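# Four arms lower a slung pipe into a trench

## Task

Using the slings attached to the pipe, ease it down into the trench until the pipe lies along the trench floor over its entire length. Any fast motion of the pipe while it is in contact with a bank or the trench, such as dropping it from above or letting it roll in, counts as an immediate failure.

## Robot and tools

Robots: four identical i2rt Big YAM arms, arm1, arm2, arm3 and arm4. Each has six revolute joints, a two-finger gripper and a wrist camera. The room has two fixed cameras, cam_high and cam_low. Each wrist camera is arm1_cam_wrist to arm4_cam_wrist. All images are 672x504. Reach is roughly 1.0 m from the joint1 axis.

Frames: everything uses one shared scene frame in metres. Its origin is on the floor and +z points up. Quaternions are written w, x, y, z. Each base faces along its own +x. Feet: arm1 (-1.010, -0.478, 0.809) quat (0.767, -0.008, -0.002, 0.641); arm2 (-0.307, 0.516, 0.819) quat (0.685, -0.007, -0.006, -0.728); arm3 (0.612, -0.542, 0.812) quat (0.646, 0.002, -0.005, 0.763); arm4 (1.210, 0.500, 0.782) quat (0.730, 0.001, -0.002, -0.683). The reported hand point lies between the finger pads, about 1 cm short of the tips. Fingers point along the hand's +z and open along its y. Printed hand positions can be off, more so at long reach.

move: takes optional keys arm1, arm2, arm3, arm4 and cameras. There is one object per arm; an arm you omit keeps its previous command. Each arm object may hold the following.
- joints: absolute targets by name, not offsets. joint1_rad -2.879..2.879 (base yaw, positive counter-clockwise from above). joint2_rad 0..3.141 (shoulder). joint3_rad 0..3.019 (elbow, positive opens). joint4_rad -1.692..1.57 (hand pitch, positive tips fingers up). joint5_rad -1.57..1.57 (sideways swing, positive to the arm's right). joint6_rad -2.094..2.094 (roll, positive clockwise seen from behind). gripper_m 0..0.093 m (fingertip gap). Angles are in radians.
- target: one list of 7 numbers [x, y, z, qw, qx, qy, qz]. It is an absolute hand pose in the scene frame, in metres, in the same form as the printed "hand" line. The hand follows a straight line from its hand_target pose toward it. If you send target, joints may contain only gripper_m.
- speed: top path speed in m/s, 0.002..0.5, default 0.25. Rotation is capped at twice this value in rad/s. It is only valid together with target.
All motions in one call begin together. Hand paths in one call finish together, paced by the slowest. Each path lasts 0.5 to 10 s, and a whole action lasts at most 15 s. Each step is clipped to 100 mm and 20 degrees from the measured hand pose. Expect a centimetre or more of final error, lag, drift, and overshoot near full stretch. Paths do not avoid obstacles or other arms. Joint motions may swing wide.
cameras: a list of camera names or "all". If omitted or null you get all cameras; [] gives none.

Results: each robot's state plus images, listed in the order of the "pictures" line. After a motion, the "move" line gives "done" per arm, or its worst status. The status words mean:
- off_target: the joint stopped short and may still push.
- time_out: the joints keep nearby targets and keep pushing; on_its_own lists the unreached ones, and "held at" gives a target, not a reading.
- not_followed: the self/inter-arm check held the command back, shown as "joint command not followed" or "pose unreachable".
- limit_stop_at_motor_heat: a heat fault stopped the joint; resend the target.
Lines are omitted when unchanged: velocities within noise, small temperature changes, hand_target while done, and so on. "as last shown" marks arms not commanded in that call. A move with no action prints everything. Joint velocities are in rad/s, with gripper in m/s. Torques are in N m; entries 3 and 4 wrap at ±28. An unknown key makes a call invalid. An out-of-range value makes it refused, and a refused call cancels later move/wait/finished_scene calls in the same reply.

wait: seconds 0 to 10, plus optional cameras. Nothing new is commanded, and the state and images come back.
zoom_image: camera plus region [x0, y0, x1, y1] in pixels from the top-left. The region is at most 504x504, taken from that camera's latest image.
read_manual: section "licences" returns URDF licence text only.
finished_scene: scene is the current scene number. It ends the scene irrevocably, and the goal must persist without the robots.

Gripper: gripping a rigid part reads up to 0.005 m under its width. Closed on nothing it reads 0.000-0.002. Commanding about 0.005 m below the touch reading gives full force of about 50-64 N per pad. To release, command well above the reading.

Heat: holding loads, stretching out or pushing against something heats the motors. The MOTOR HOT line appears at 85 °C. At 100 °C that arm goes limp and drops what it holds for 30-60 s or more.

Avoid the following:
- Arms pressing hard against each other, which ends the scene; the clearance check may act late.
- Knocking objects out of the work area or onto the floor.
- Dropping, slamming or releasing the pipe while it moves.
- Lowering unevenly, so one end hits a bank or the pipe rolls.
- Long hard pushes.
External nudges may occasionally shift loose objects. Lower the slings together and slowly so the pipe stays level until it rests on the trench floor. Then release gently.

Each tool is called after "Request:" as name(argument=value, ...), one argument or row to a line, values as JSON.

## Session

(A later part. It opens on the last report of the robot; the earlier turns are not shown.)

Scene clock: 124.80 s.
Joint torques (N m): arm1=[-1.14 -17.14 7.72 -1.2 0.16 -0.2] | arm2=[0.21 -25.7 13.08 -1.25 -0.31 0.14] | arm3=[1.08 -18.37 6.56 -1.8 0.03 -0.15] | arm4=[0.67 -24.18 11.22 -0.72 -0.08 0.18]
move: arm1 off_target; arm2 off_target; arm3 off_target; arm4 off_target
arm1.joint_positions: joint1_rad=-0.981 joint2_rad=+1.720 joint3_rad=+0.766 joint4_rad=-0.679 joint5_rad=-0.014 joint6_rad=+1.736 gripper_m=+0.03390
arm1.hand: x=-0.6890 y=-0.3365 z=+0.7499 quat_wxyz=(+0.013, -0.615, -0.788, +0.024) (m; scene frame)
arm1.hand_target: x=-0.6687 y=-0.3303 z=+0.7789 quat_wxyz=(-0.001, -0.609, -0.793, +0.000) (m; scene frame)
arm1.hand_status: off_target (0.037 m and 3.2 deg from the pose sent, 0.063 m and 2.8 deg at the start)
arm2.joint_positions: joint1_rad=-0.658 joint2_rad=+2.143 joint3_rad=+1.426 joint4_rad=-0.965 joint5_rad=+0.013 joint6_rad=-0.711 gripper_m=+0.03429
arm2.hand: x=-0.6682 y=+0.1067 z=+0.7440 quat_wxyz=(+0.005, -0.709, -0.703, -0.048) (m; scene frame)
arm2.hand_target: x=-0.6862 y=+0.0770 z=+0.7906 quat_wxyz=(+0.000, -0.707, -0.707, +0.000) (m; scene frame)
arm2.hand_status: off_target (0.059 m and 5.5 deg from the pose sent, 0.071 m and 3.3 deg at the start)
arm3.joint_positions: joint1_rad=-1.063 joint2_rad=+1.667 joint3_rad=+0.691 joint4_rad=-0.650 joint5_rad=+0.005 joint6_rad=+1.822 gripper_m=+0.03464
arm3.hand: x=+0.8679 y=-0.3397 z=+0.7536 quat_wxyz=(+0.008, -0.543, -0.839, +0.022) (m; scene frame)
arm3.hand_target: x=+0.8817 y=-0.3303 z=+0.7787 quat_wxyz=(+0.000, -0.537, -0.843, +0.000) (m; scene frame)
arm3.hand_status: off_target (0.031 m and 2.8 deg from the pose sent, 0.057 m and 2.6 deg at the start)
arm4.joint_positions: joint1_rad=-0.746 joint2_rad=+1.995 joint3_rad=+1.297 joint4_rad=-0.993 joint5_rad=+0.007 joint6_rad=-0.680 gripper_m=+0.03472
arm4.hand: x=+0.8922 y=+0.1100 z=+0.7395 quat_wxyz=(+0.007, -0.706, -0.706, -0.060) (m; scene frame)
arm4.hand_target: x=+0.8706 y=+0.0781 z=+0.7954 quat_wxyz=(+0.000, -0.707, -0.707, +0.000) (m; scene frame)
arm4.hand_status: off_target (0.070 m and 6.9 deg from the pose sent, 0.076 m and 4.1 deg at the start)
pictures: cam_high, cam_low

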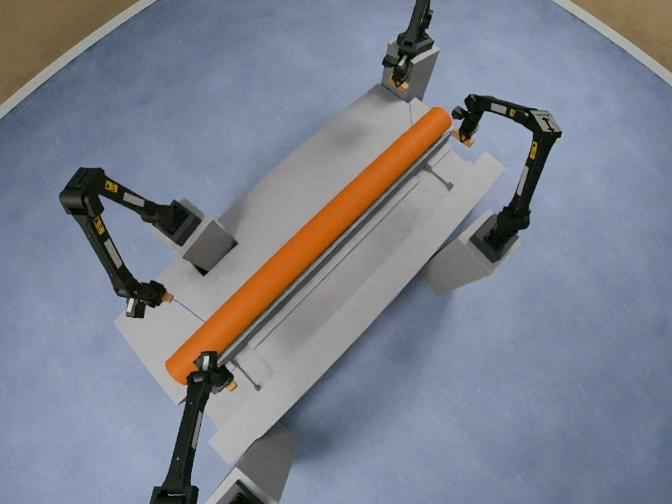

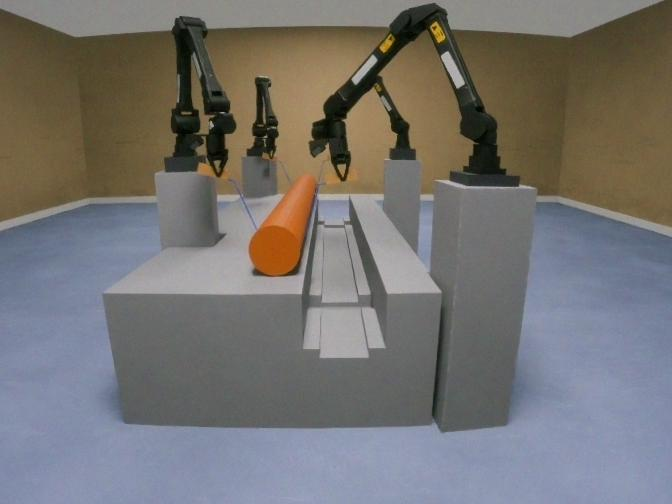

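Request:
move(
  arm1={"target":[-0.66,-0.33,0.82,0,0.609,0.793,0],"speed":0.03},
  arm2={"target":[-0.698,0.06,0.84,0,0.707,0.707,0],"speed":0.03},
  arm3={"target":[0.89,-0.33,0.82,0,0.537,0.843,0],"speed":0.03},
  arm4={"target":[0.855,0.06,0.85,0,0.707,0.707,0],"speed":0.03},
  cameras=["cam_high","cam_low","arm2_cam_wrist","arm4_cam_wrist"],
)

Request:
zoom_image(
  camera="cam_low",
  region=[150, 130, 450, 330],
)

Scene clock: 130.40 s.
Joint torques (N m): arm1=[-1.26 -18.32 9.63 -1.39 0.32 -0.29] | arm2=[-0.26 -28.98 15.36 -2.21 -0.3 0.05] | arm3=[-0.03 -19.78 8.16 -2.28 0.09 -0.31] | arm4=[-0.09 -26.81 13.29 -2.13 -0.03 0.11]
Heat: arm1: hottest joint2_rad 32 °C; arm2: hottest joint2_rad 35 °C; arm3: hottest joint2_rad 32 °C; arm4: hottest joint3_rad 33 °C.
move: arm1 off_target; arm2 off_target; arm3 off_target; arm4 off_target
arm1.joint_positions: joint1_rad=-0.980 joint2_rad=+1.661 joint3_rad=+0.802 joint4_rad=-0.795 joint5_rad=-0.017 joint6_rad=+1.736 gripper_m=+0.03390
arm1.hand: x=-0.6878 y=-0.3348 z=+0.7793 quat_wxyz=(+0.019, -0.614, -0.788, +0.032) (m; scene frame)
arm1.hand_target: x=-0.6615 y=-0.3305 z=+0.8182 quat_wxyz=(-0.001, -0.609, -0.793, +0.000) (m; scene frame)
arm1.hand_status: off_target (0.049 m and 4.3 deg from the pose sent, 0.076 m and 3.2 deg at the start)
arm2.joint_positions: joint1_rad=-0.649 joint2_rad=+2.143 joint3_rad=+1.500 joint4_rad=-1.067 joint5_rad=+0.014 joint6_rad=-0.698 gripper_m=+0.03429
arm2.hand: x=-0.6715 y=+0.0956 z=+0.7669 quat_wxyz=(+0.007, -0.709, -0.702, -0.062) (m; scene frame)
arm2.hand_target: x=-0.6944 y=+0.0641 z=+0.8396 quat_wxyz=(+0.000, -0.707, -0.707, +0.001) (m; scene frame)
arm2.hand_status: off_target (0.085 m and 7.2 deg from the pose sent, 0.111 m and 5.5 deg at the start)
arm3.joint_positions: joint1_rad=-1.063 joint2_rad=+1.604 joint3_rad=+0.726 joint4_rad=-0.769 joint5_rad=+0.005 joint6_rad=+1.822 gripper_m=+0.03464
arm3.hand: x=+0.8691 y=-0.3388 z=+0.7827 quat_wxyz=(+0.011, -0.543, -0.839, +0.032) (m; scene frame)
arm3.hand_target: x=+0.8891 y=-0.3305 z=+0.8176 quat_wxyz=(-0.001, -0.538, -0.843, +0.000) (m; scene frame)
arm3.hand_status: off_target (0.044 m and 3.9 deg from the pose sent, 0.071 m and 2.8 deg at the start)
arm4.joint_positions: joint1_rad=-0.736 joint2_rad=+1.993 joint3_rad=+1.395 joint4_rad=-1.096 joint5_rad=+0.007 joint6_rad=-0.674 gripper_m=+0.03472
arm4.hand: x=+0.8825 y=+0.0896 z=+0.7707 quat_wxyz=(+0.008, -0.704, -0.707, -0.061) (m; scene frame)
arm4.hand_target: x=+0.8587 y=+0.0646 z=+0.8483 quat_wxyz=(+0.000, -0.707, -0.707, +0.001) (m; scene frame)
arm4.hand_status: off_target (0.089 m and 7.1 deg from the pose sent, 0.127 m and 6.9 deg at the start)
pictures: arm2_cam_wrist, arm4_cam_wrist, cam_high, cam_low

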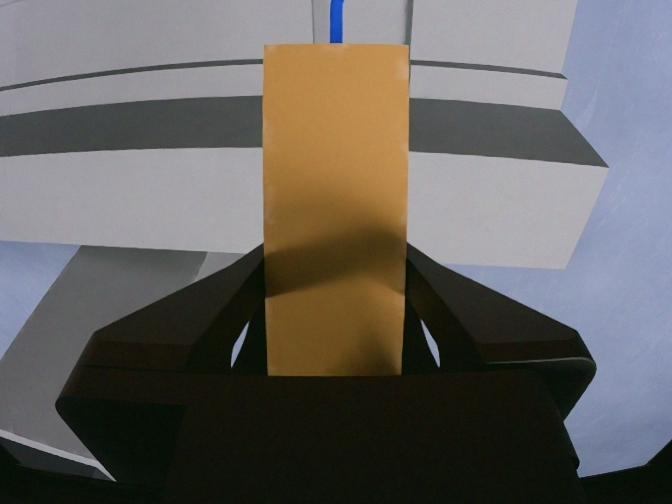

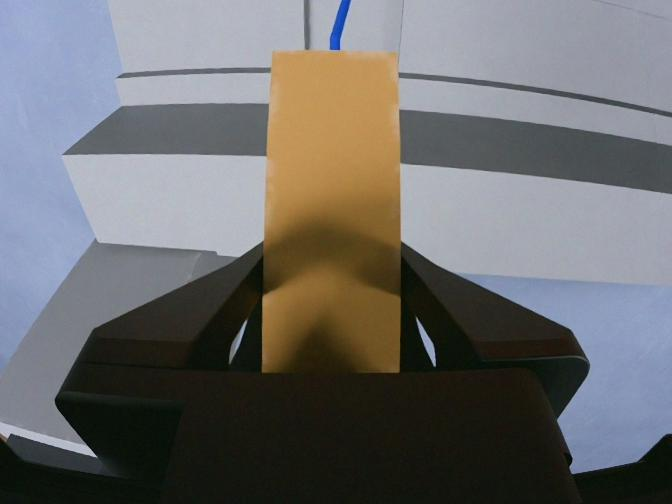

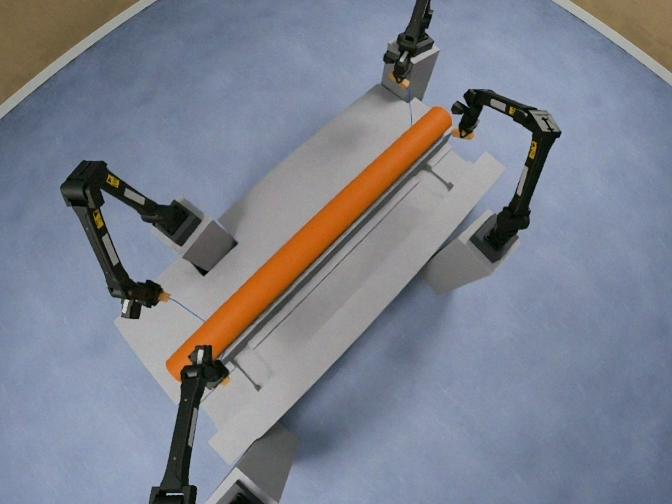

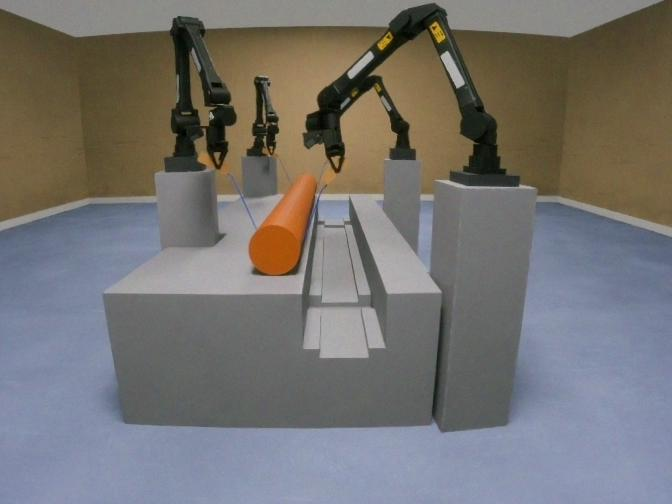

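Scaled by 1.680.

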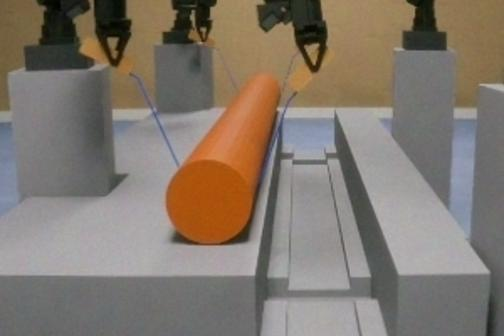

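Request:
move(
  arm1={"target":[-0.655,-0.33,0.86,0,0.609,0.793,0],"speed":0.03},
  arm2={"target":[-0.698,0.06,0.88,0,0.707,0.707,0],"speed":0.03},
  arm3={"target":[0.895,-0.33,0.86,0,0.537,0.843,0],"speed":0.03},
  arm4={"target":[0.855,0.06,0.89,0,0.707,0.707,0],"speed":0.03},
  cameras=["cam_high","cam_low"],
)

Request:
zoom_image(
  camera="cam_low",
  region=[150, 130, 450, 330],
)

Scene clock: 135.43 s.
Joint torques (N m): arm1=[-2.08 -18.37 11.08 -1.59 0.39 -0.34] | arm2=[-0.67 -32.44 14.05 -2.85 -0.19 0] | arm3=[-0.62 -19.78 9.74 -2.29 0.13 -0.33] | arm4=[-0.21 -29.68 12.08 -2.52 0.06 0.09]
move: arm1 off_target; arm2 off_target; arm3 off_target; arm4 off_target
arm1.joint_positions: joint1_rad=-0.980 joint2_rad=+1.603 joint3_rad=+0.844 joint4_rad=-0.909 joint5_rad=-0.018 joint6_rad=+1.735 gripper_m=+0.03390
arm1.hand: x=-0.6859 y=-0.3334 z=+0.8114 quat_wxyz=(+0.022, -0.614, -0.788, +0.038) (m; scene frame)
arm1.hand_target: x=-0.6572 y=-0.3306 z=+0.8578 quat_wxyz=(-0.002, -0.609, -0.793, +0.000) (m; scene frame)
arm1.hand_status: off_target (0.058 m and 5.1 deg from the pose sent, 0.087 m and 4.3 deg at the start)
arm2.joint_positions: joint1_rad=-0.642 joint2_rad=+2.143 joint3_rad=+1.501 joint4_rad=-1.073 joint5_rad=+0.012 joint6_rad=-0.692 gripper_m=+0.03429
arm2.hand: x=-0.6677 y=+0.0940 z=+0.7674 quat_wxyz=(+0.007, -0.709, -0.702, -0.065) (m; scene frame)
arm2.hand_target: x=-0.6891 y=+0.0703 z=+0.8563 quat_wxyz=(+0.000, -0.707, -0.707, +0.001) (m; scene frame)
arm2.hand_status: off_target (0.121 m and 7.5 deg from the pose sent, 0.121 m and 7.1 deg at the start; pose on its path clipped on 46 of 65 steps)
arm3.joint_positions: joint1_rad=-1.063 joint2_rad=+1.537 joint3_rad=+0.768 joint4_rad=-0.893 joint5_rad=+0.005 joint6_rad=+1.819 gripper_m=+0.03464
arm3.hand: x=+0.8701 y=-0.3382 z=+0.8157 quat_wxyz=(+0.014, -0.541, -0.840, +0.039) (m; scene frame)
arm3.hand_target: x=+0.8935 y=-0.3307 z=+0.8573 quat_wxyz=(-0.001, -0.538, -0.843, +0.000) (m; scene frame)
arm3.hand_status: off_target (0.051 m and 4.8 deg from the pose sent, 0.082 m and 3.9 deg at the start)
arm4.joint_positions: joint1_rad=-0.731 joint2_rad=+1.993 joint3_rad=+1.398 joint4_rad=-1.106 joint5_rad=+0.005 joint6_rad=-0.668 gripper_m=+0.03472
arm4.hand: x=+0.8856 y=+0.0889 z=+0.7717 quat_wxyz=(+0.008, -0.704, -0.707, -0.065) (m; scene frame)
arm4.hand_target: x=+0.8650 y=+0.0704 z=+0.8612 quat_wxyz=(+0.000, -0.707, -0.707, +0.001) (m; scene frame)
arm4.hand_status: off_target (0.126 m and 7.5 deg from the pose sent, 0.126 m and 7.1 deg at the start; pose on its path clipped on 49 of 65 steps)
pictures: cam_high, cam_low

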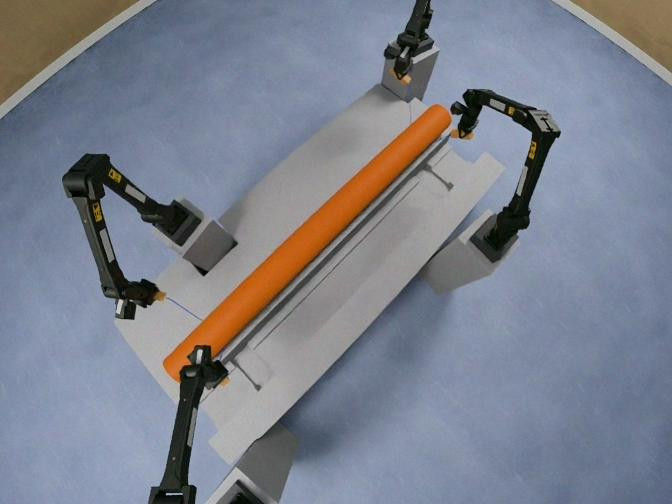

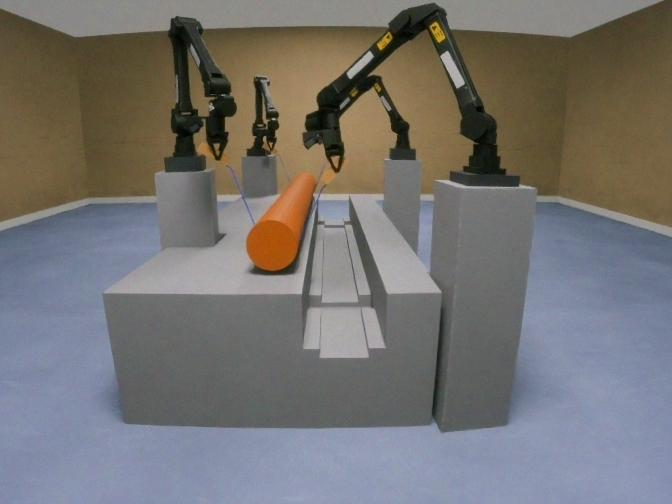

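Scaled by 1.680.

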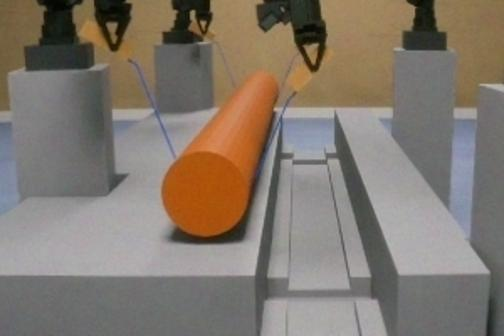

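Request:
move(
  arm2={"joints":{"joint2_rad":1.94,"joint3_rad":1.555,"joint4_rad":-1.19}},
  arm4={"joints":{"joint2_rad":1.79,"joint3_rad":1.45,"joint4_rad":-1.22}},
  cameras=[],
)

Request:
move(
  arm2={"joints":{"joint2_rad":1.88,"joint3_rad":1.57,"joint4_rad":-1.25}},
  arm4={"joints":{"joint2_rad":1.73,"joint3_rad":1.465,"joint4_rad":-1.28}},
  cameras=["cam_high","cam_low"],
)

Request:
zoom_image(
  camera="cam_low",
  region=[150, 130, 450, 330],
)

Scene clock: 163.87 s.
Joint torques (N m): arm1=[-2.26 -18.32 10.99 -1.58 0.46 -0.26] | arm2=[-0.85 -29.86 13.61 -2.45 -0.13 -0.03] | arm3=[-0.67 -19.9 9.69 -2.35 0.21 -0.32] | arm4=[-0.44 -28.1 10.78 -2.07 0.11 0.07]
Heat: arm1: hottest joint3_rad 36 °C; arm2: hottest joint3_rad 41 °C; arm3: hottest joint2_rad 34 °C; arm4: hottest joint3_rad 37 °C.
move: arm2 done; arm4 time_out
arm1.joint_positions: joint1_rad=-0.980 joint2_rad=+1.600 joint3_rad=+0.848 joint4_rad=-0.914 joint5_rad=-0.020 joint6_rad=+1.732 gripper_m=+0.03390
arm1.hand: x=-0.6852 y=-0.3327 z=+0.8133 quat_wxyz=(+0.023, -0.613, -0.789, +0.037) (m; scene frame)
arm2.joint_positions: joint1_rad=-0.640 joint2_rad=+2.041 joint3_rad=+1.501 joint4_rad=-1.142 joint5_rad=+0.011 joint6_rad=-0.690 gripper_m=+0.03429
arm2.joint_status: all done
arm2.hand: x=-0.6662 y=+0.0943 z=+0.8239 quat_wxyz=(+0.005, -0.710, -0.703, -0.049) (m; scene frame)
arm3.joint_positions: joint1_rad=-1.063 joint2_rad=+1.536 joint3_rad=+0.769 joint4_rad=-0.895 joint5_rad=+0.003 joint6_rad=+1.817 gripper_m=+0.03464
arm3.hand: x=+0.8701 y=-0.3379 z=+0.8162 quat_wxyz=(+0.014, -0.540, -0.840, +0.039) (m; scene frame)
arm4.joint_positions: joint1_rad=-0.730 joint2_rad=+1.903 joint3_rad=+1.398 joint4_rad=-1.162 joint5_rad=+0.004 joint6_rad=-0.666 gripper_m=+0.03472
arm4.joint_status: joint4_rad time_out (moved -0.057 of -0.114); the others done
arm4.on_its_own: joint4_rad reads -1.162 and still pushes toward -1.220 since a time_out
arm4.hand: x=+0.8883 y=+0.0910 z=+0.8181 quat_wxyz=(+0.005, -0.705, -0.707, -0.049) (m; scene frame)
pictures: none

not run: a stop came earlier in this reply.

Scaled by 1.680.

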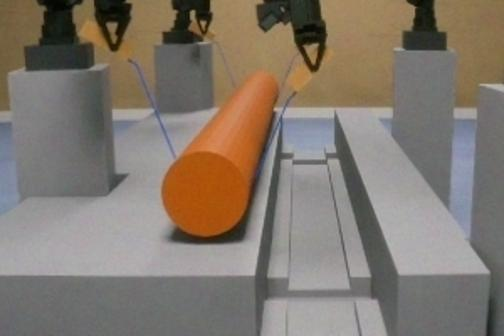

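Request:
move(
  cameras=["cam_low","cam_high","arm1_cam_wrist"],
)

Request:
zoom_image(
  camera="cam_low",
  region=[150, 130, 450, 330],
)

Scene clock: 166.37 s.
Joint torques (N m): arm1=[-2.26 -18.08 10.92 -1.51 0.49 -0.28] | arm2=[-0.85 -30.15 13.74 -2.44 -0.14 -0.03] | arm3=[-0.62 -19.96 9.65 -2.37 0.23 -0.32] | arm4=[-0.21 -27.69 10.71 -2.09 0.11 0.07]
Heat: arm1: hottest joint3_rad 37 °C; arm2: hottest joint3_rad 42 °C; arm3: hottest joint2_rad 34 °C; arm4: hottest joint3_rad 37 °C.
Joint velocities: within noise
arm1.joint_positions: joint1_rad=-0.980 joint2_rad=+1.600 joint3_rad=+0.848 joint4_rad=-0.914 joint5_rad=-0.020 joint6_rad=+1.732 gripper_m=+0.03390
arm1.joint_status: not commanded
arm1.hand: x=-0.6852 y=-0.3327 z=+0.8133 quat_wxyz=(+0.023, -0.613, -0.789, +0.037) (m; scene frame)
arm1.hand_target: x=-0.6571 y=-0.3306 z=+0.8578 quat_wxyz=(-0.002, -0.609, -0.793, +0.000) (m; scene frame)
arm1.hand_status: not commanded
arm2.joint_positions: joint1_rad=-0.640 joint2_rad=+2.041 joint3_rad=+1.501 joint4_rad=-1.142 joint5_rad=+0.011 joint6_rad=-0.690 gripper_m=+0.03429
arm2.joint_status: all done
arm2.hand: x=-0.6662 y=+0.0943 z=+0.8239 quat_wxyz=(+0.005, -0.710, -0.703, -0.049) (m; scene frame)
arm2.hand_target: x=-0.6806 y=+0.0807 z=+0.8976 quat_wxyz=(+0.000, -0.707, -0.707, +0.005) (m; scene frame)
arm2.hand_status: not commanded
arm3.joint_positions: joint1_rad=-1.063 joint2_rad=+1.536 joint3_rad=+0.769 joint4_rad=-0.895 joint5_rad=+0.003 joint6_rad=+1.817 gripper_m=+0.03464
arm3.joint_status: not commanded
arm3.hand: x=+0.8701 y=-0.3379 z=+0.8162 quat_wxyz=(+0.014, -0.540, -0.840, +0.039) (m; scene frame)
arm3.hand_target: x=+0.8935 y=-0.3308 z=+0.8573 quat_wxyz=(-0.001, -0.537, -0.843, +0.000) (m; scene frame)
arm3.hand_status: not commanded
arm4.joint_positions: joint1_rad=-0.730 joint2_rad=+1.903 joint3_rad=+1.398 joint4_rad=-1.162 joint5_rad=+0.004 joint6_rad=-0.666 gripper_m=+0.03472
arm4.joint_status: joint4_rad time_out (moved -0.057 of -0.114); the others done
arm4.on_its_own: joint4_rad reads -1.162 and still pushes toward -1.220 since a time_out
arm4.hand: x=+0.8883 y=+0.0910 z=+0.8181 quat_wxyz=(+0.005, -0.705, -0.707, -0.049) (m; scene frame)
arm4.hand_target: x=+0.8757 y=+0.0839 z=+0.8937 quat_wxyz=(+0.000, -0.707, -0.707, +0.005) (m; scene frame)
arm4.hand_status: not commanded
pictures: arm1_cam_wrist, cam_high, cam_low

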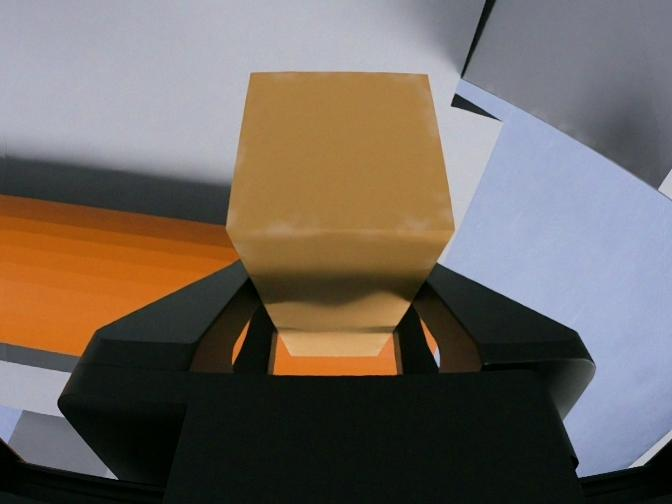

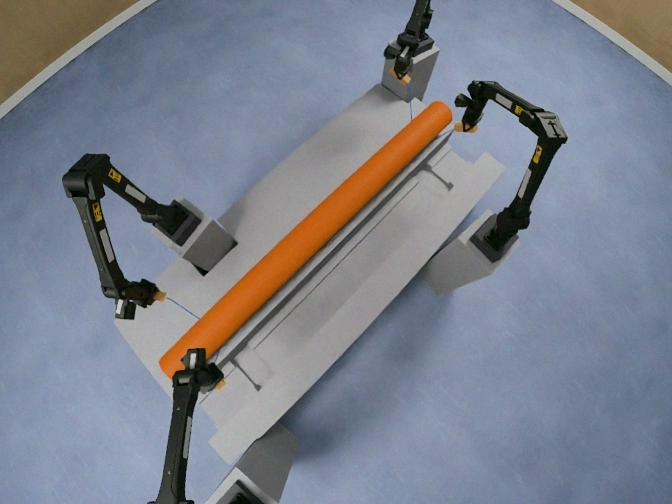

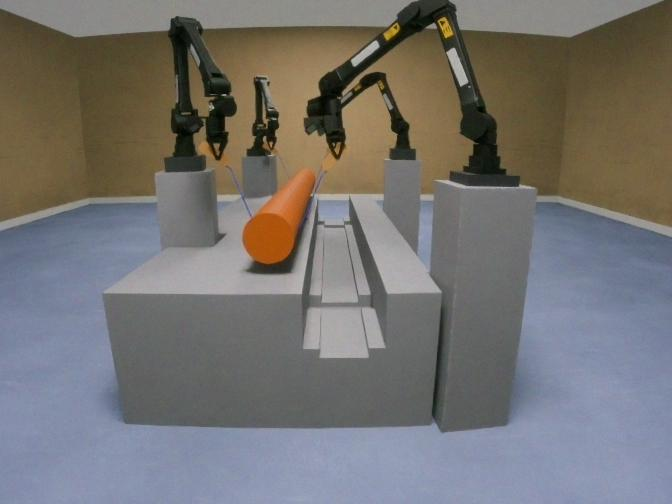

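Scaled by 1.680.

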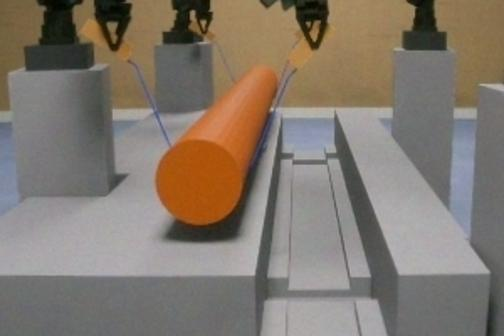

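Request:
move(
  arm1={"target":[-0.655,-0.215,0.864,0,0.537,0.843,0],"speed":0.05},
  arm2={"target":[-0.684,0.195,0.888,0,0.707,0.707,0],"speed":0.05},
  arm3={"target":[0.894,-0.215,0.864,0,0.477,0.879,0],"speed":0.05},
  arm4={"target":[0.872,0.197,0.886,0,0.707,0.707,0],"speed":0.05},
  cameras=["cam_low","cam_high"],
)

Request:
zoom_image(
  camera="cam_low",
  region=[150, 130, 450, 330],
)

Scene clock: 173.57 s.
Joint torques (N m): arm1=[-1.49 -17.73 11.79 -1.58 0.26 -0.15] | arm2=[-2.9 -26.64 10.17 -1.61 -0.1 -0.18] | arm3=[0.32 -21.77 10.07 -2.43 0.03 -0.18] | arm4=[-1.55 -24.88 8.31 -1.17 0.16 -0.19]
move: arm1 off_target; arm2 off_target; arm3 off_target; arm4 off_target
arm1.joint_positions: joint1_rad=-0.748 joint2_rad=+1.688 joint3_rad=+1.015 joint4_rad=-0.954 joint5_rad=-0.018 joint6_rad=+1.783 gripper_m=+0.03390
arm1.hand: x=-0.6777 y=-0.2245 z=+0.8262 quat_wxyz=(+0.010, -0.539, -0.842, +0.023) (m; scene frame)
arm1.hand_target: x=-0.6564 y=-0.2159 z=+0.8635 quat_wxyz=(-0.001, -0.537, -0.843, -0.001) (m; scene frame)
arm1.hand_status: off_target (0.045 m and 2.9 deg from the pose sent, 0.132 m and 11.8 deg at the start)
arm2.joint_positions: joint1_rad=-0.766 joint2_rad=+1.872 joint3_rad=+1.245 joint4_rad=-1.057 joint5_rad=+0.014 joint6_rad=-0.832 gripper_m=+0.03429
arm2.hand: x=-0.6624 y=+0.1933 z=+0.8289 quat_wxyz=(-0.001, -0.704, -0.708, -0.051) (m; scene frame)
arm2.hand_target: x=-0.6822 y=+0.1959 z=+0.8848 quat_wxyz=(+0.001, -0.707, -0.707, +0.000) (m; scene frame)
arm2.hand_status: off_target (0.063 m and 5.8 deg from the pose sent, 0.121 m and 5.6 deg at the start)
arm3.joint_positions: joint1_rad=-0.864 joint2_rad=+1.697 joint3_rad=+0.996 joint4_rad=-0.941 joint5_rad=+0.004 joint6_rad=+1.876 gripper_m=+0.03464
arm3.hand: x=+0.8772 y=-0.2283 z=+0.8218 quat_wxyz=(+0.006, -0.481, -0.876, +0.030) (m; scene frame)
arm3.hand_target: x=+0.8928 y=-0.2161 z=+0.8627 quat_wxyz=(-0.001, -0.477, -0.879, +0.000) (m; scene frame)
arm3.hand_status: off_target (0.047 m and 3.6 deg from the pose sent, 0.134 m and 9.7 deg at the start)
arm4.joint_positions: joint1_rad=-0.872 joint2_rad=+1.729 joint3_rad=+1.153 joint4_rad=-1.104 joint5_rad=+0.005 joint6_rad=-0.801 gripper_m=+0.03472
arm4.hand: x=+0.8898 y=+0.1948 z=+0.8226 quat_wxyz=(-0.001, -0.707, -0.705, -0.056) (m; scene frame)
arm4.hand_target: x=+0.8739 y=+0.1978 z=+0.8816 quat_wxyz=(+0.002, -0.707, -0.707, +0.000) (m; scene frame)
arm4.hand_status: off_target (0.066 m and 6.4 deg from the pose sent, 0.127 m and 5.6 deg at the start)
pictures: cam_high, cam_low

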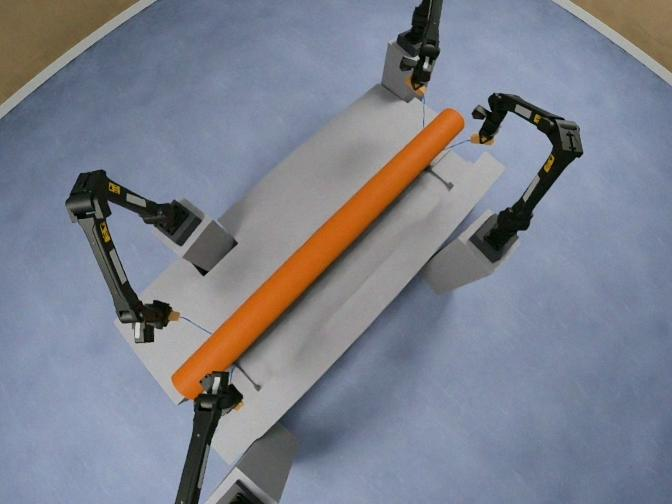

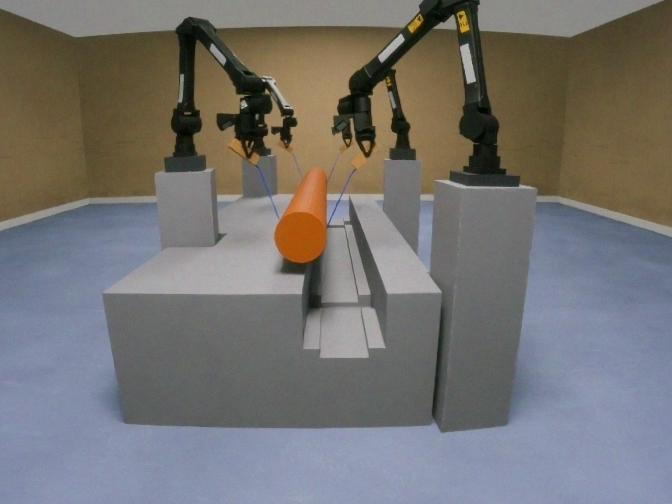

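Scaled by 1.680.

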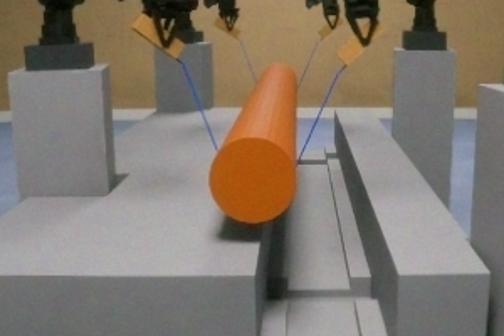

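Request:
move(
  arm1={"target":[-0.655,-0.092,0.872,0,0.5,0.866,0],"speed":0.05},
  arm2={"target":[-0.686,0.325,0.878,0,0.707,0.707,0],"speed":0.05},
  arm3={"target":[0.892,-0.088,0.878,0,0.423,0.906,0],"speed":0.05},
  arm4={"target":[0.869,0.325,0.879,0,0.707,0.707,0],"speed":0.05},
  cameras=["cam_low","cam_high"],
)

Request:
zoom_image(
  camera="cam_low",
  region=[200, 130, 450, 380],
)

Scene clock: 180.17 s.
Joint torques (N m): arm1=[-1.49 -22.18 12.56 -2.11 0.17 -0.21] | arm2=[-3.31 -22.42 9.48 -1.33 -0.01 -0.15] | arm3=[0.79 -28.22 11.06 -2.86 -0.03 -0.23] | arm4=[-1.9 -20.13 8.31 -0.99 0.26 -0.25]
move: arm1 off_target; arm2 off_target; arm3 off_target; arm4 off_target
arm1.joint_positions: joint1_rad=-0.559 joint2_rad=+1.873 joint3_rad=+1.277 joint4_rad=-1.035 joint5_rad=-0.018 joint6_rad=+1.888 gripper_m=+0.03390
arm1.hand: x=-0.6757 y=-0.1058 z=+0.8222 quat_wxyz=(+0.007, -0.504, -0.864, +0.028) (m; scene frame)
arm1.hand_target: x=-0.6567 y=-0.0937 z=+0.8712 quat_wxyz=(-0.001, -0.500, -0.866, -0.001) (m; scene frame)
arm1.hand_status: off_target (0.056 m and 3.3 deg from the pose sent, 0.142 m and 6.0 deg at the start)
arm2.joint_positions: joint1_rad=-0.997 joint2_rad=+1.703 joint3_rad=+1.019 joint4_rad=-0.986 joint5_rad=+0.015 joint6_rad=-1.067 gripper_m=+0.03429
arm2.hand: x=-0.6663 y=+0.3174 z=+0.8346 quat_wxyz=(-0.012, -0.703, -0.710, -0.043) (m; scene frame)
arm2.hand_target: x=-0.6848 y=+0.3252 z=+0.8757 quat_wxyz=(+0.001, -0.707, -0.707, +0.000) (m; scene frame)
arm2.hand_status: off_target (0.048 m and 5.1 deg from the pose sent, 0.143 m and 5.8 deg at the start)
arm3.joint_positions: joint1_rad=-0.710 joint2_rad=+1.927 joint3_rad=+1.325 joint4_rad=-1.053 joint5_rad=+0.004 joint6_rad=+1.918 gripper_m=+0.03464
arm3.hand: x=+0.8781 y=-0.1053 z=+0.8178 quat_wxyz=(+0.003, -0.431, -0.902, +0.037) (m; scene frame)
arm3.hand_target: x=+0.8906 y=-0.0903 z=+0.8760 quat_wxyz=(-0.001, -0.423, -0.906, -0.001) (m; scene frame)
arm3.hand_status: off_target (0.064 m and 4.3 deg from the pose sent, 0.152 m and 8.2 deg at the start)
arm4.joint_positions: joint1_rad=-1.123 joint2_rad=+1.544 joint3_rad=+0.944 joint4_rad=-1.069 joint5_rad=+0.002 joint6_rad=-1.057 gripper_m=+0.03472
arm4.hand: x=+0.8864 y=+0.3184 z=+0.8315 quat_wxyz=(-0.015, -0.706, -0.706, -0.048) (m; scene frame)
arm4.hand_target: x=+0.8706 y=+0.3250 z=+0.8758 quat_wxyz=(+0.002, -0.707, -0.707, -0.001) (m; scene frame)
arm4.hand_status: off_target (0.051 m and 5.8 deg from the pose sent, 0.143 m and 6.4 deg at the start)
pictures: cam_high, cam_low

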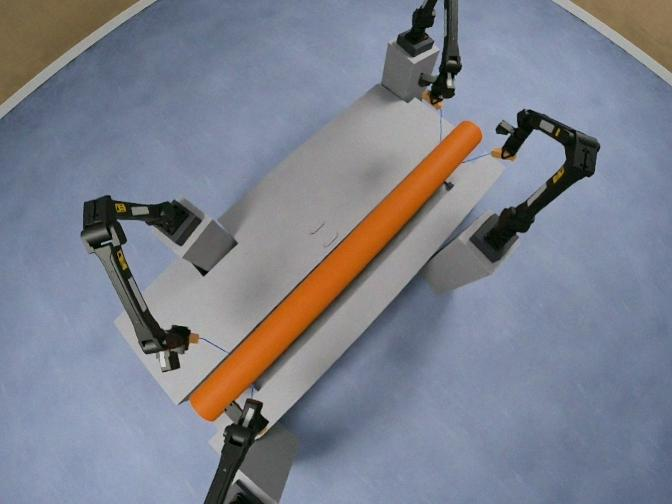

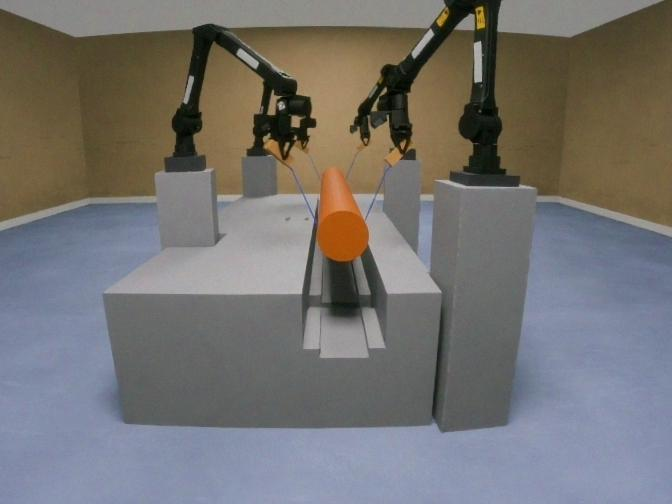

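Scaled by 2.016.

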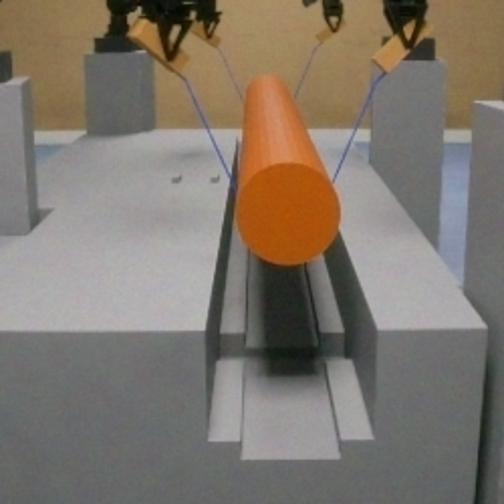

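Request:
move(
  arm1={"target":[-0.655,-0.092,0.80,0,0.5,0.866,0],"speed":0.05},
  arm2={"target":[-0.686,0.325,0.802,0,0.707,0.707,0],"speed":0.05},
  arm3={"target":[0.892,-0.088,0.81,0,0.423,0.906,0],"speed":0.05},
  arm4={"target":[0.869,0.325,0.805,0,0.707,0.707,0],"speed":0.05},
)

Request:
zoom_image(
  camera="cam_low",
  region=[200, 130, 450, 380],
)

Scene clock: 186.27 s.
Joint torques (N m): arm1=[-1.73 -23.18 7.66 -0.59 0.11 -0.23] | arm2=[-3.49 -20.19 8.09 -1.05 -0.02 -0.1] | arm3=[0.67 -29.39 6.97 -1.47 -0.05 -0.24] | arm4=[-2.02 -17.61 7.09 -0.76 0.33 -0.15]
move: arm1 off_target; arm2 off_target; arm3 off_target; arm4 off_target
arm1.joint_positions: joint1_rad=-0.558 joint2_rad=+1.980 joint3_rad=+1.277 joint4_rad=-0.913 joint5_rad=-0.016 joint6_rad=+1.889 gripper_m=+0.03390
arm1.hand: x=-0.6657 y=-0.0952 z=+0.7685 quat_wxyz=(+0.004, -0.503, -0.864, +0.021) (m; scene frame)
arm1.hand_target: x=-0.6554 y=-0.0923 z=+0.7991 quat_wxyz=(+0.000, -0.500, -0.866, +0.000) (m; scene frame)
arm1.hand_status: off_target (0.033 m and 2.5 deg from the pose sent, 0.033 m and 3.3 deg at the start)
arm2.joint_positions: joint1_rad=-0.998 joint2_rad=+1.807 joint3_rad=+0.950 joint4_rad=-0.787 joint5_rad=+0.013 joint6_rad=-1.075 gripper_m=+0.03429
arm2.hand: x=-0.6648 y=+0.3176 z=+0.7724 quat_wxyz=(-0.009, -0.701, -0.713, -0.030) (m; scene frame)
arm2.hand_target: x=-0.6851 y=+0.3252 z=+0.8008 quat_wxyz=(+0.001, -0.707, -0.707, +0.000) (m; scene frame)
arm2.hand_status: off_target (0.037 m and 3.7 deg from the pose sent, 0.039 m and 5.1 deg at the start)
arm3.joint_positions: joint1_rad=-0.710 joint2_rad=+2.022 joint3_rad=+1.314 joint4_rad=-0.933 joint5_rad=+0.004 joint6_rad=+1.918 gripper_m=+0.03464
arm3.hand: x=+0.8832 y=-0.0969 z=+0.7650 quat_wxyz=(+0.002, -0.431, -0.902, +0.030) (m; scene frame)
arm3.hand_target: x=+0.8916 y=-0.0888 z=+0.8081 quat_wxyz=(-0.001, -0.423, -0.906, +0.000) (m; scene frame)
arm3.hand_status: off_target (0.047 m and 3.6 deg from the pose sent, 0.023 m and 4.3 deg at the start)
arm4.joint_positions: joint1_rad=-1.124 joint2_rad=+1.629 joint3_rad=+0.855 joint4_rad=-0.863 joint5_rad=-0.002 joint6_rad=-1.065 gripper_m=+0.03472
arm4.hand: x=+0.8884 y=+0.3190 z=+0.7733 quat_wxyz=(-0.012, -0.704, -0.709, -0.032) (m; scene frame)
arm4.hand_target: x=+0.8699 y=+0.3250 z=+0.8034 quat_wxyz=(+0.001, -0.707, -0.707, +0.000) (m; scene frame)
arm4.hand_status: off_target (0.038 m and 4.0 deg from the pose sent, 0.032 m and 5.8 deg at the start)
pictures: arm1_cam_wrist, arm2_cam_wrist, arm3_cam_wrist, arm4_cam_wrist, cam_high, cam_low

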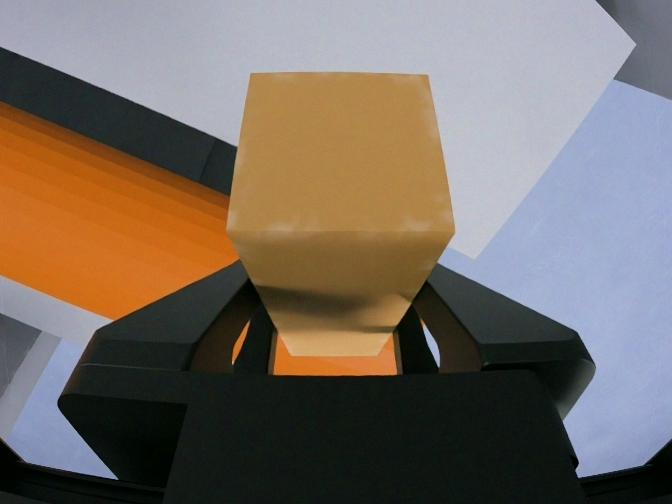

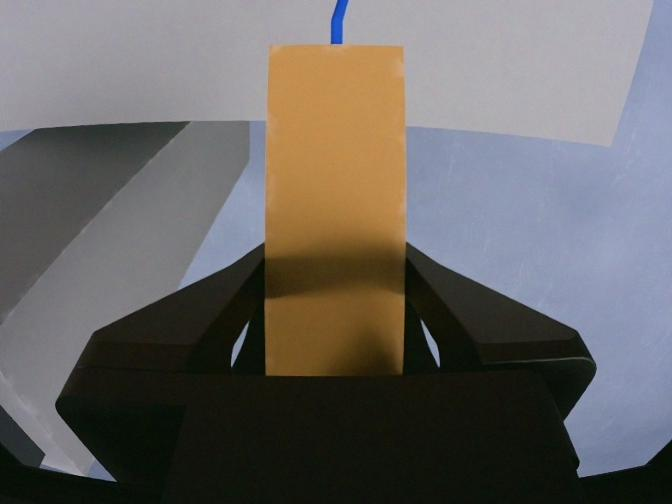

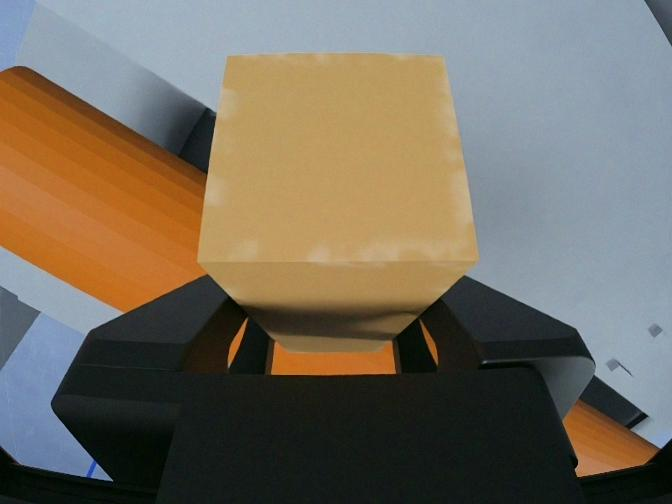

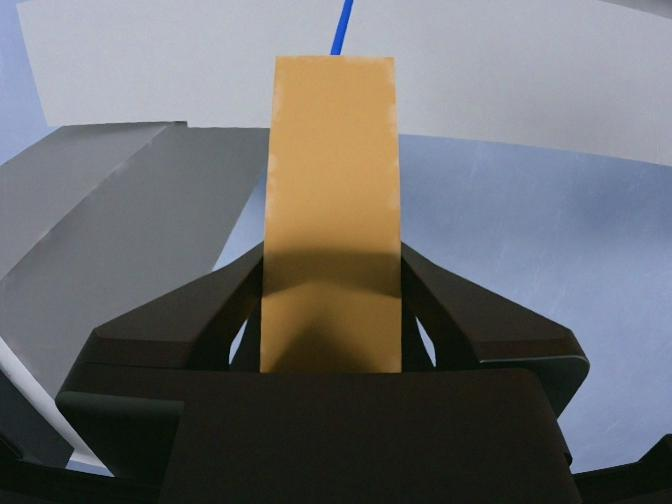

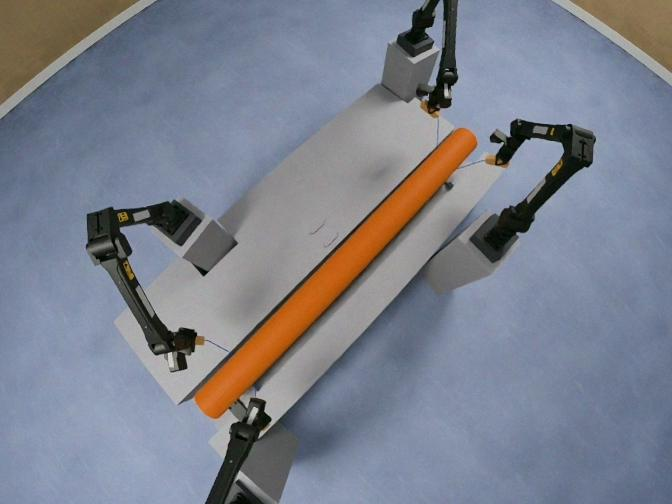

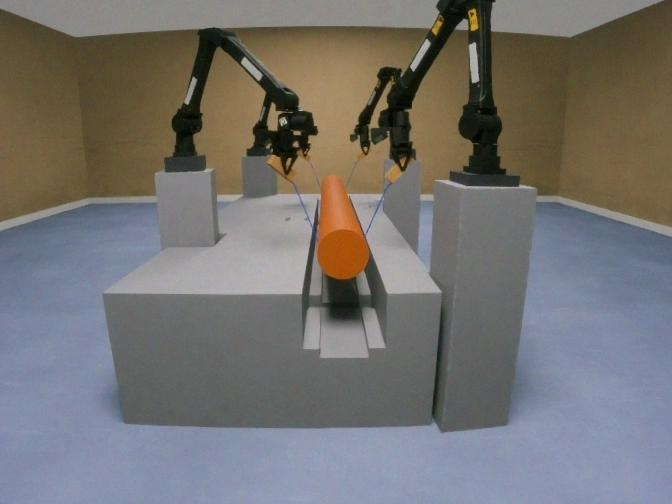

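Scaled by 2.016.

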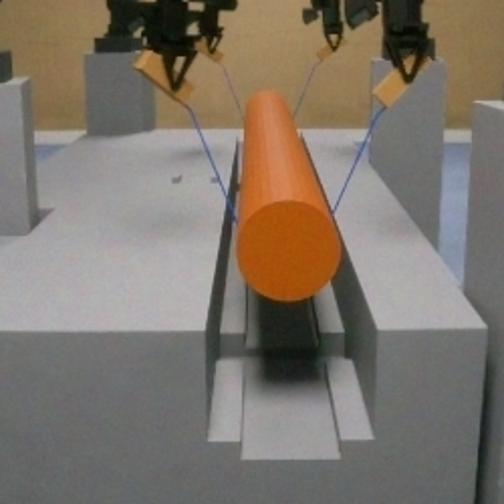

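Request:
move(
  arm1={"target":[-0.657,-0.096,0.72,0,0.5,0.866,0],"speed":0.05},
  arm2={"target":[-0.686,0.321,0.722,0,0.707,0.707,0],"speed":0.05},
  arm3={"target":[0.890,-0.091,0.73,0,0.423,0.906,0],"speed":0.05},
  arm4={"target":[0.867,0.321,0.722,0,0.707,0.707,0],"speed":0.05},
)

Request:
zoom_image(
  camera="cam_low",
  region=[200, 130, 450, 380],
)

Request:
zoom_image(
  camera="cam_high",
  region=[150, 80, 550, 480],
)

Scene clock: 191.37 s.
Joint torques (N m): arm1=[-1.44 -22.89 6.05 -0.32 0.1 -0.21] | arm2=[-3.02 -21.01 5.65 -0.99 -0.06 -0.04] | arm3=[0.67 -29.1 5.39 -1.43 -0.06 -0.24] | arm4=[-1.61 -18.43 4.7 -0.46 0.31 -0.1]
move: arm1 off_target; arm2 off_target; arm3 off_target; arm4 off_target
arm1.joint_positions: joint1_rad=-0.558 joint2_rad=+2.106 joint3_rad=+1.234 joint4_rad=-0.735 joint5_rad=-0.016 joint6_rad=+1.889 gripper_m=+0.03390
arm1.hand: x=-0.6680 y=-0.0996 z=+0.6936 quat_wxyz=(+0.003, -0.503, -0.864, +0.017) (m; scene frame)
arm1.hand_target: x=-0.6573 y=-0.0962 z=+0.7193 quat_wxyz=(+0.000, -0.500, -0.866, +0.000) (m; scene frame)
arm1.hand_status: off_target (0.029 m and 2.0 deg from the pose sent, 0.049 m and 2.5 deg at the start)
arm2.joint_positions: joint1_rad=-0.998 joint2_rad=+1.984 joint3_rad=+0.934 joint4_rad=-0.581 joint5_rad=+0.013 joint6_rad=-1.076 gripper_m=+0.03429
arm2.hand: x=-0.6672 y=+0.3150 z=+0.6967 quat_wxyz=(-0.007, -0.701, -0.713, -0.024) (m; scene frame)
arm2.hand_target: x=-0.6855 y=+0.3210 z=+0.7209 quat_wxyz=(+0.001, -0.707, -0.707, +0.000) (m; scene frame)
arm2.hand_status: off_target (0.032 m and 3.0 deg from the pose sent, 0.055 m and 3.7 deg at the start)
arm3.joint_positions: joint1_rad=-0.710 joint2_rad=+2.146 joint3_rad=+1.272 joint4_rad=-0.756 joint5_rad=+0.004 joint6_rad=+1.918 gripper_m=+0.03464
arm3.hand: x=+0.8804 y=-0.1011 z=+0.6900 quat_wxyz=(+0.001, -0.431, -0.902, +0.025) (m; scene frame)
arm3.hand_target: x=+0.8897 y=-0.0916 z=+0.7282 quat_wxyz=(-0.001, -0.423, -0.906, +0.000) (m; scene frame)
arm3.hand_status: off_target (0.042 m and 3.0 deg from the pose sent, 0.036 m and 3.6 deg at the start)
arm4.joint_positions: joint1_rad=-1.124 joint2_rad=+1.816 joint3_rad=+0.818 joint4_rad=-0.624 joint5_rad=-0.002 joint6_rad=-1.065 gripper_m=+0.03472
arm4.hand: x=+0.8843 y=+0.3162 z=+0.6958 quat_wxyz=(-0.011, -0.704, -0.709, -0.025) (m; scene frame)
arm4.hand_target: x=+0.8676 y=+0.3210 z=+0.7205 quat_wxyz=(+0.001, -0.707, -0.707, +0.000) (m; scene frame)
arm4.hand_status: off_target (0.032 m and 3.2 deg from the pose sent, 0.056 m and 4.0 deg at the start)
pictures: arm1_cam_wrist, arm2_cam_wrist, arm3_cam_wrist, arm4_cam_wrist, cam_high, cam_low

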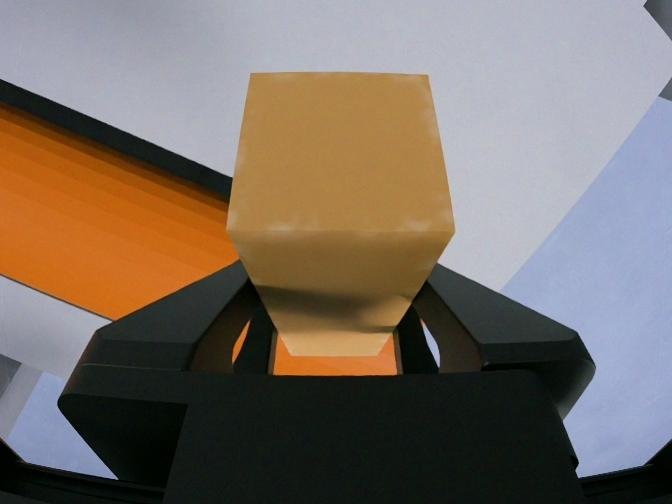

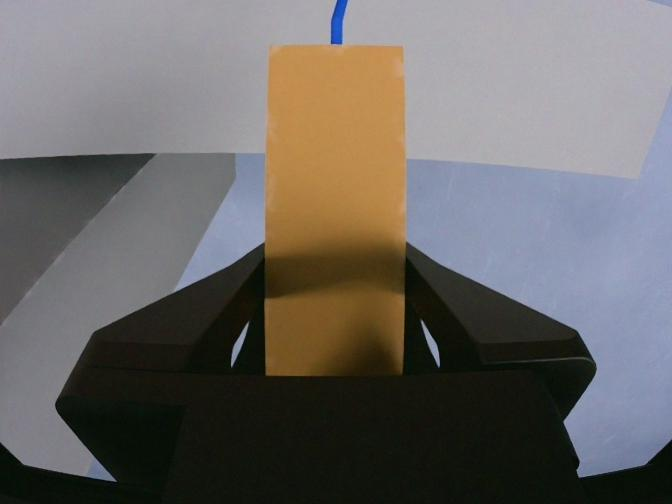

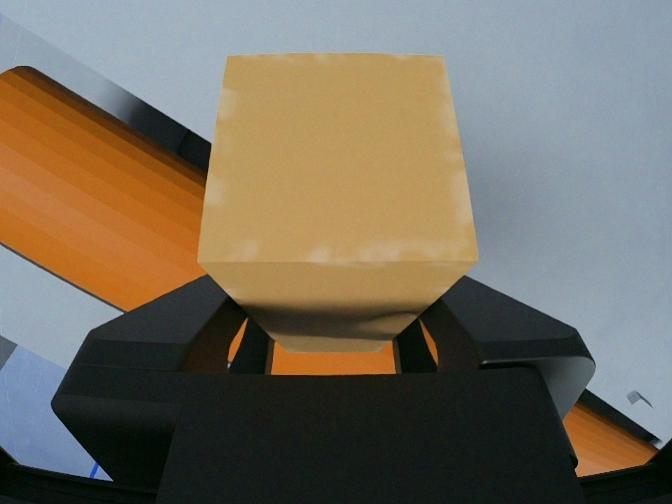

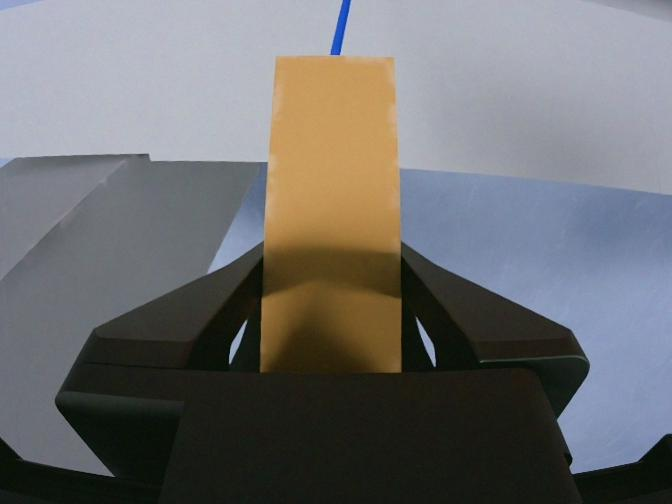

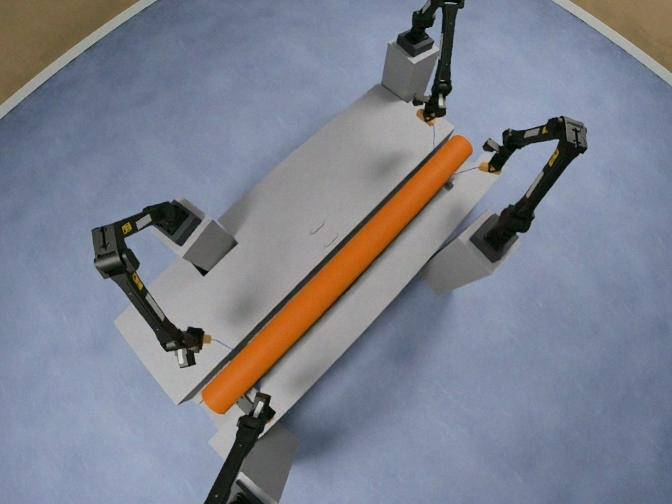

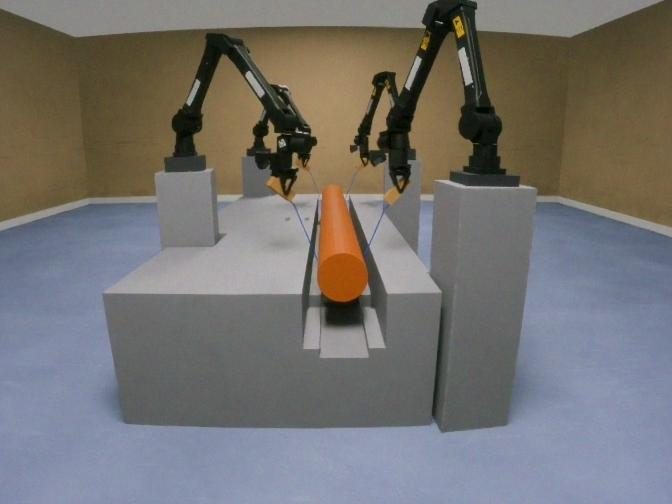

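Scaled by 2.016.

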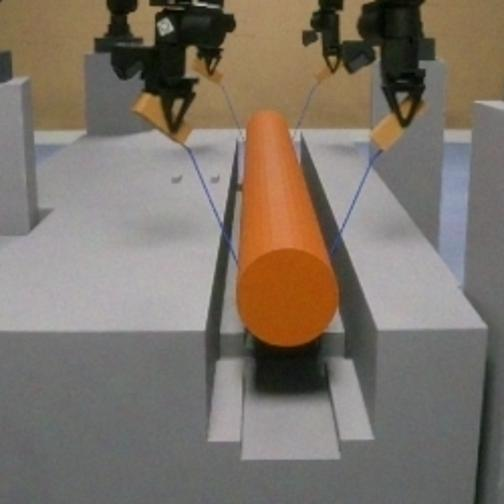

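Scaled by 1.260.

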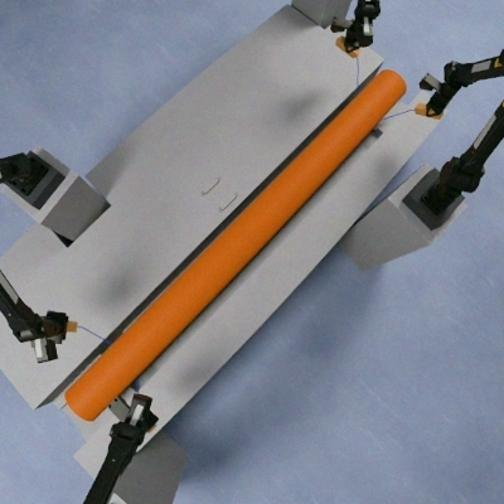

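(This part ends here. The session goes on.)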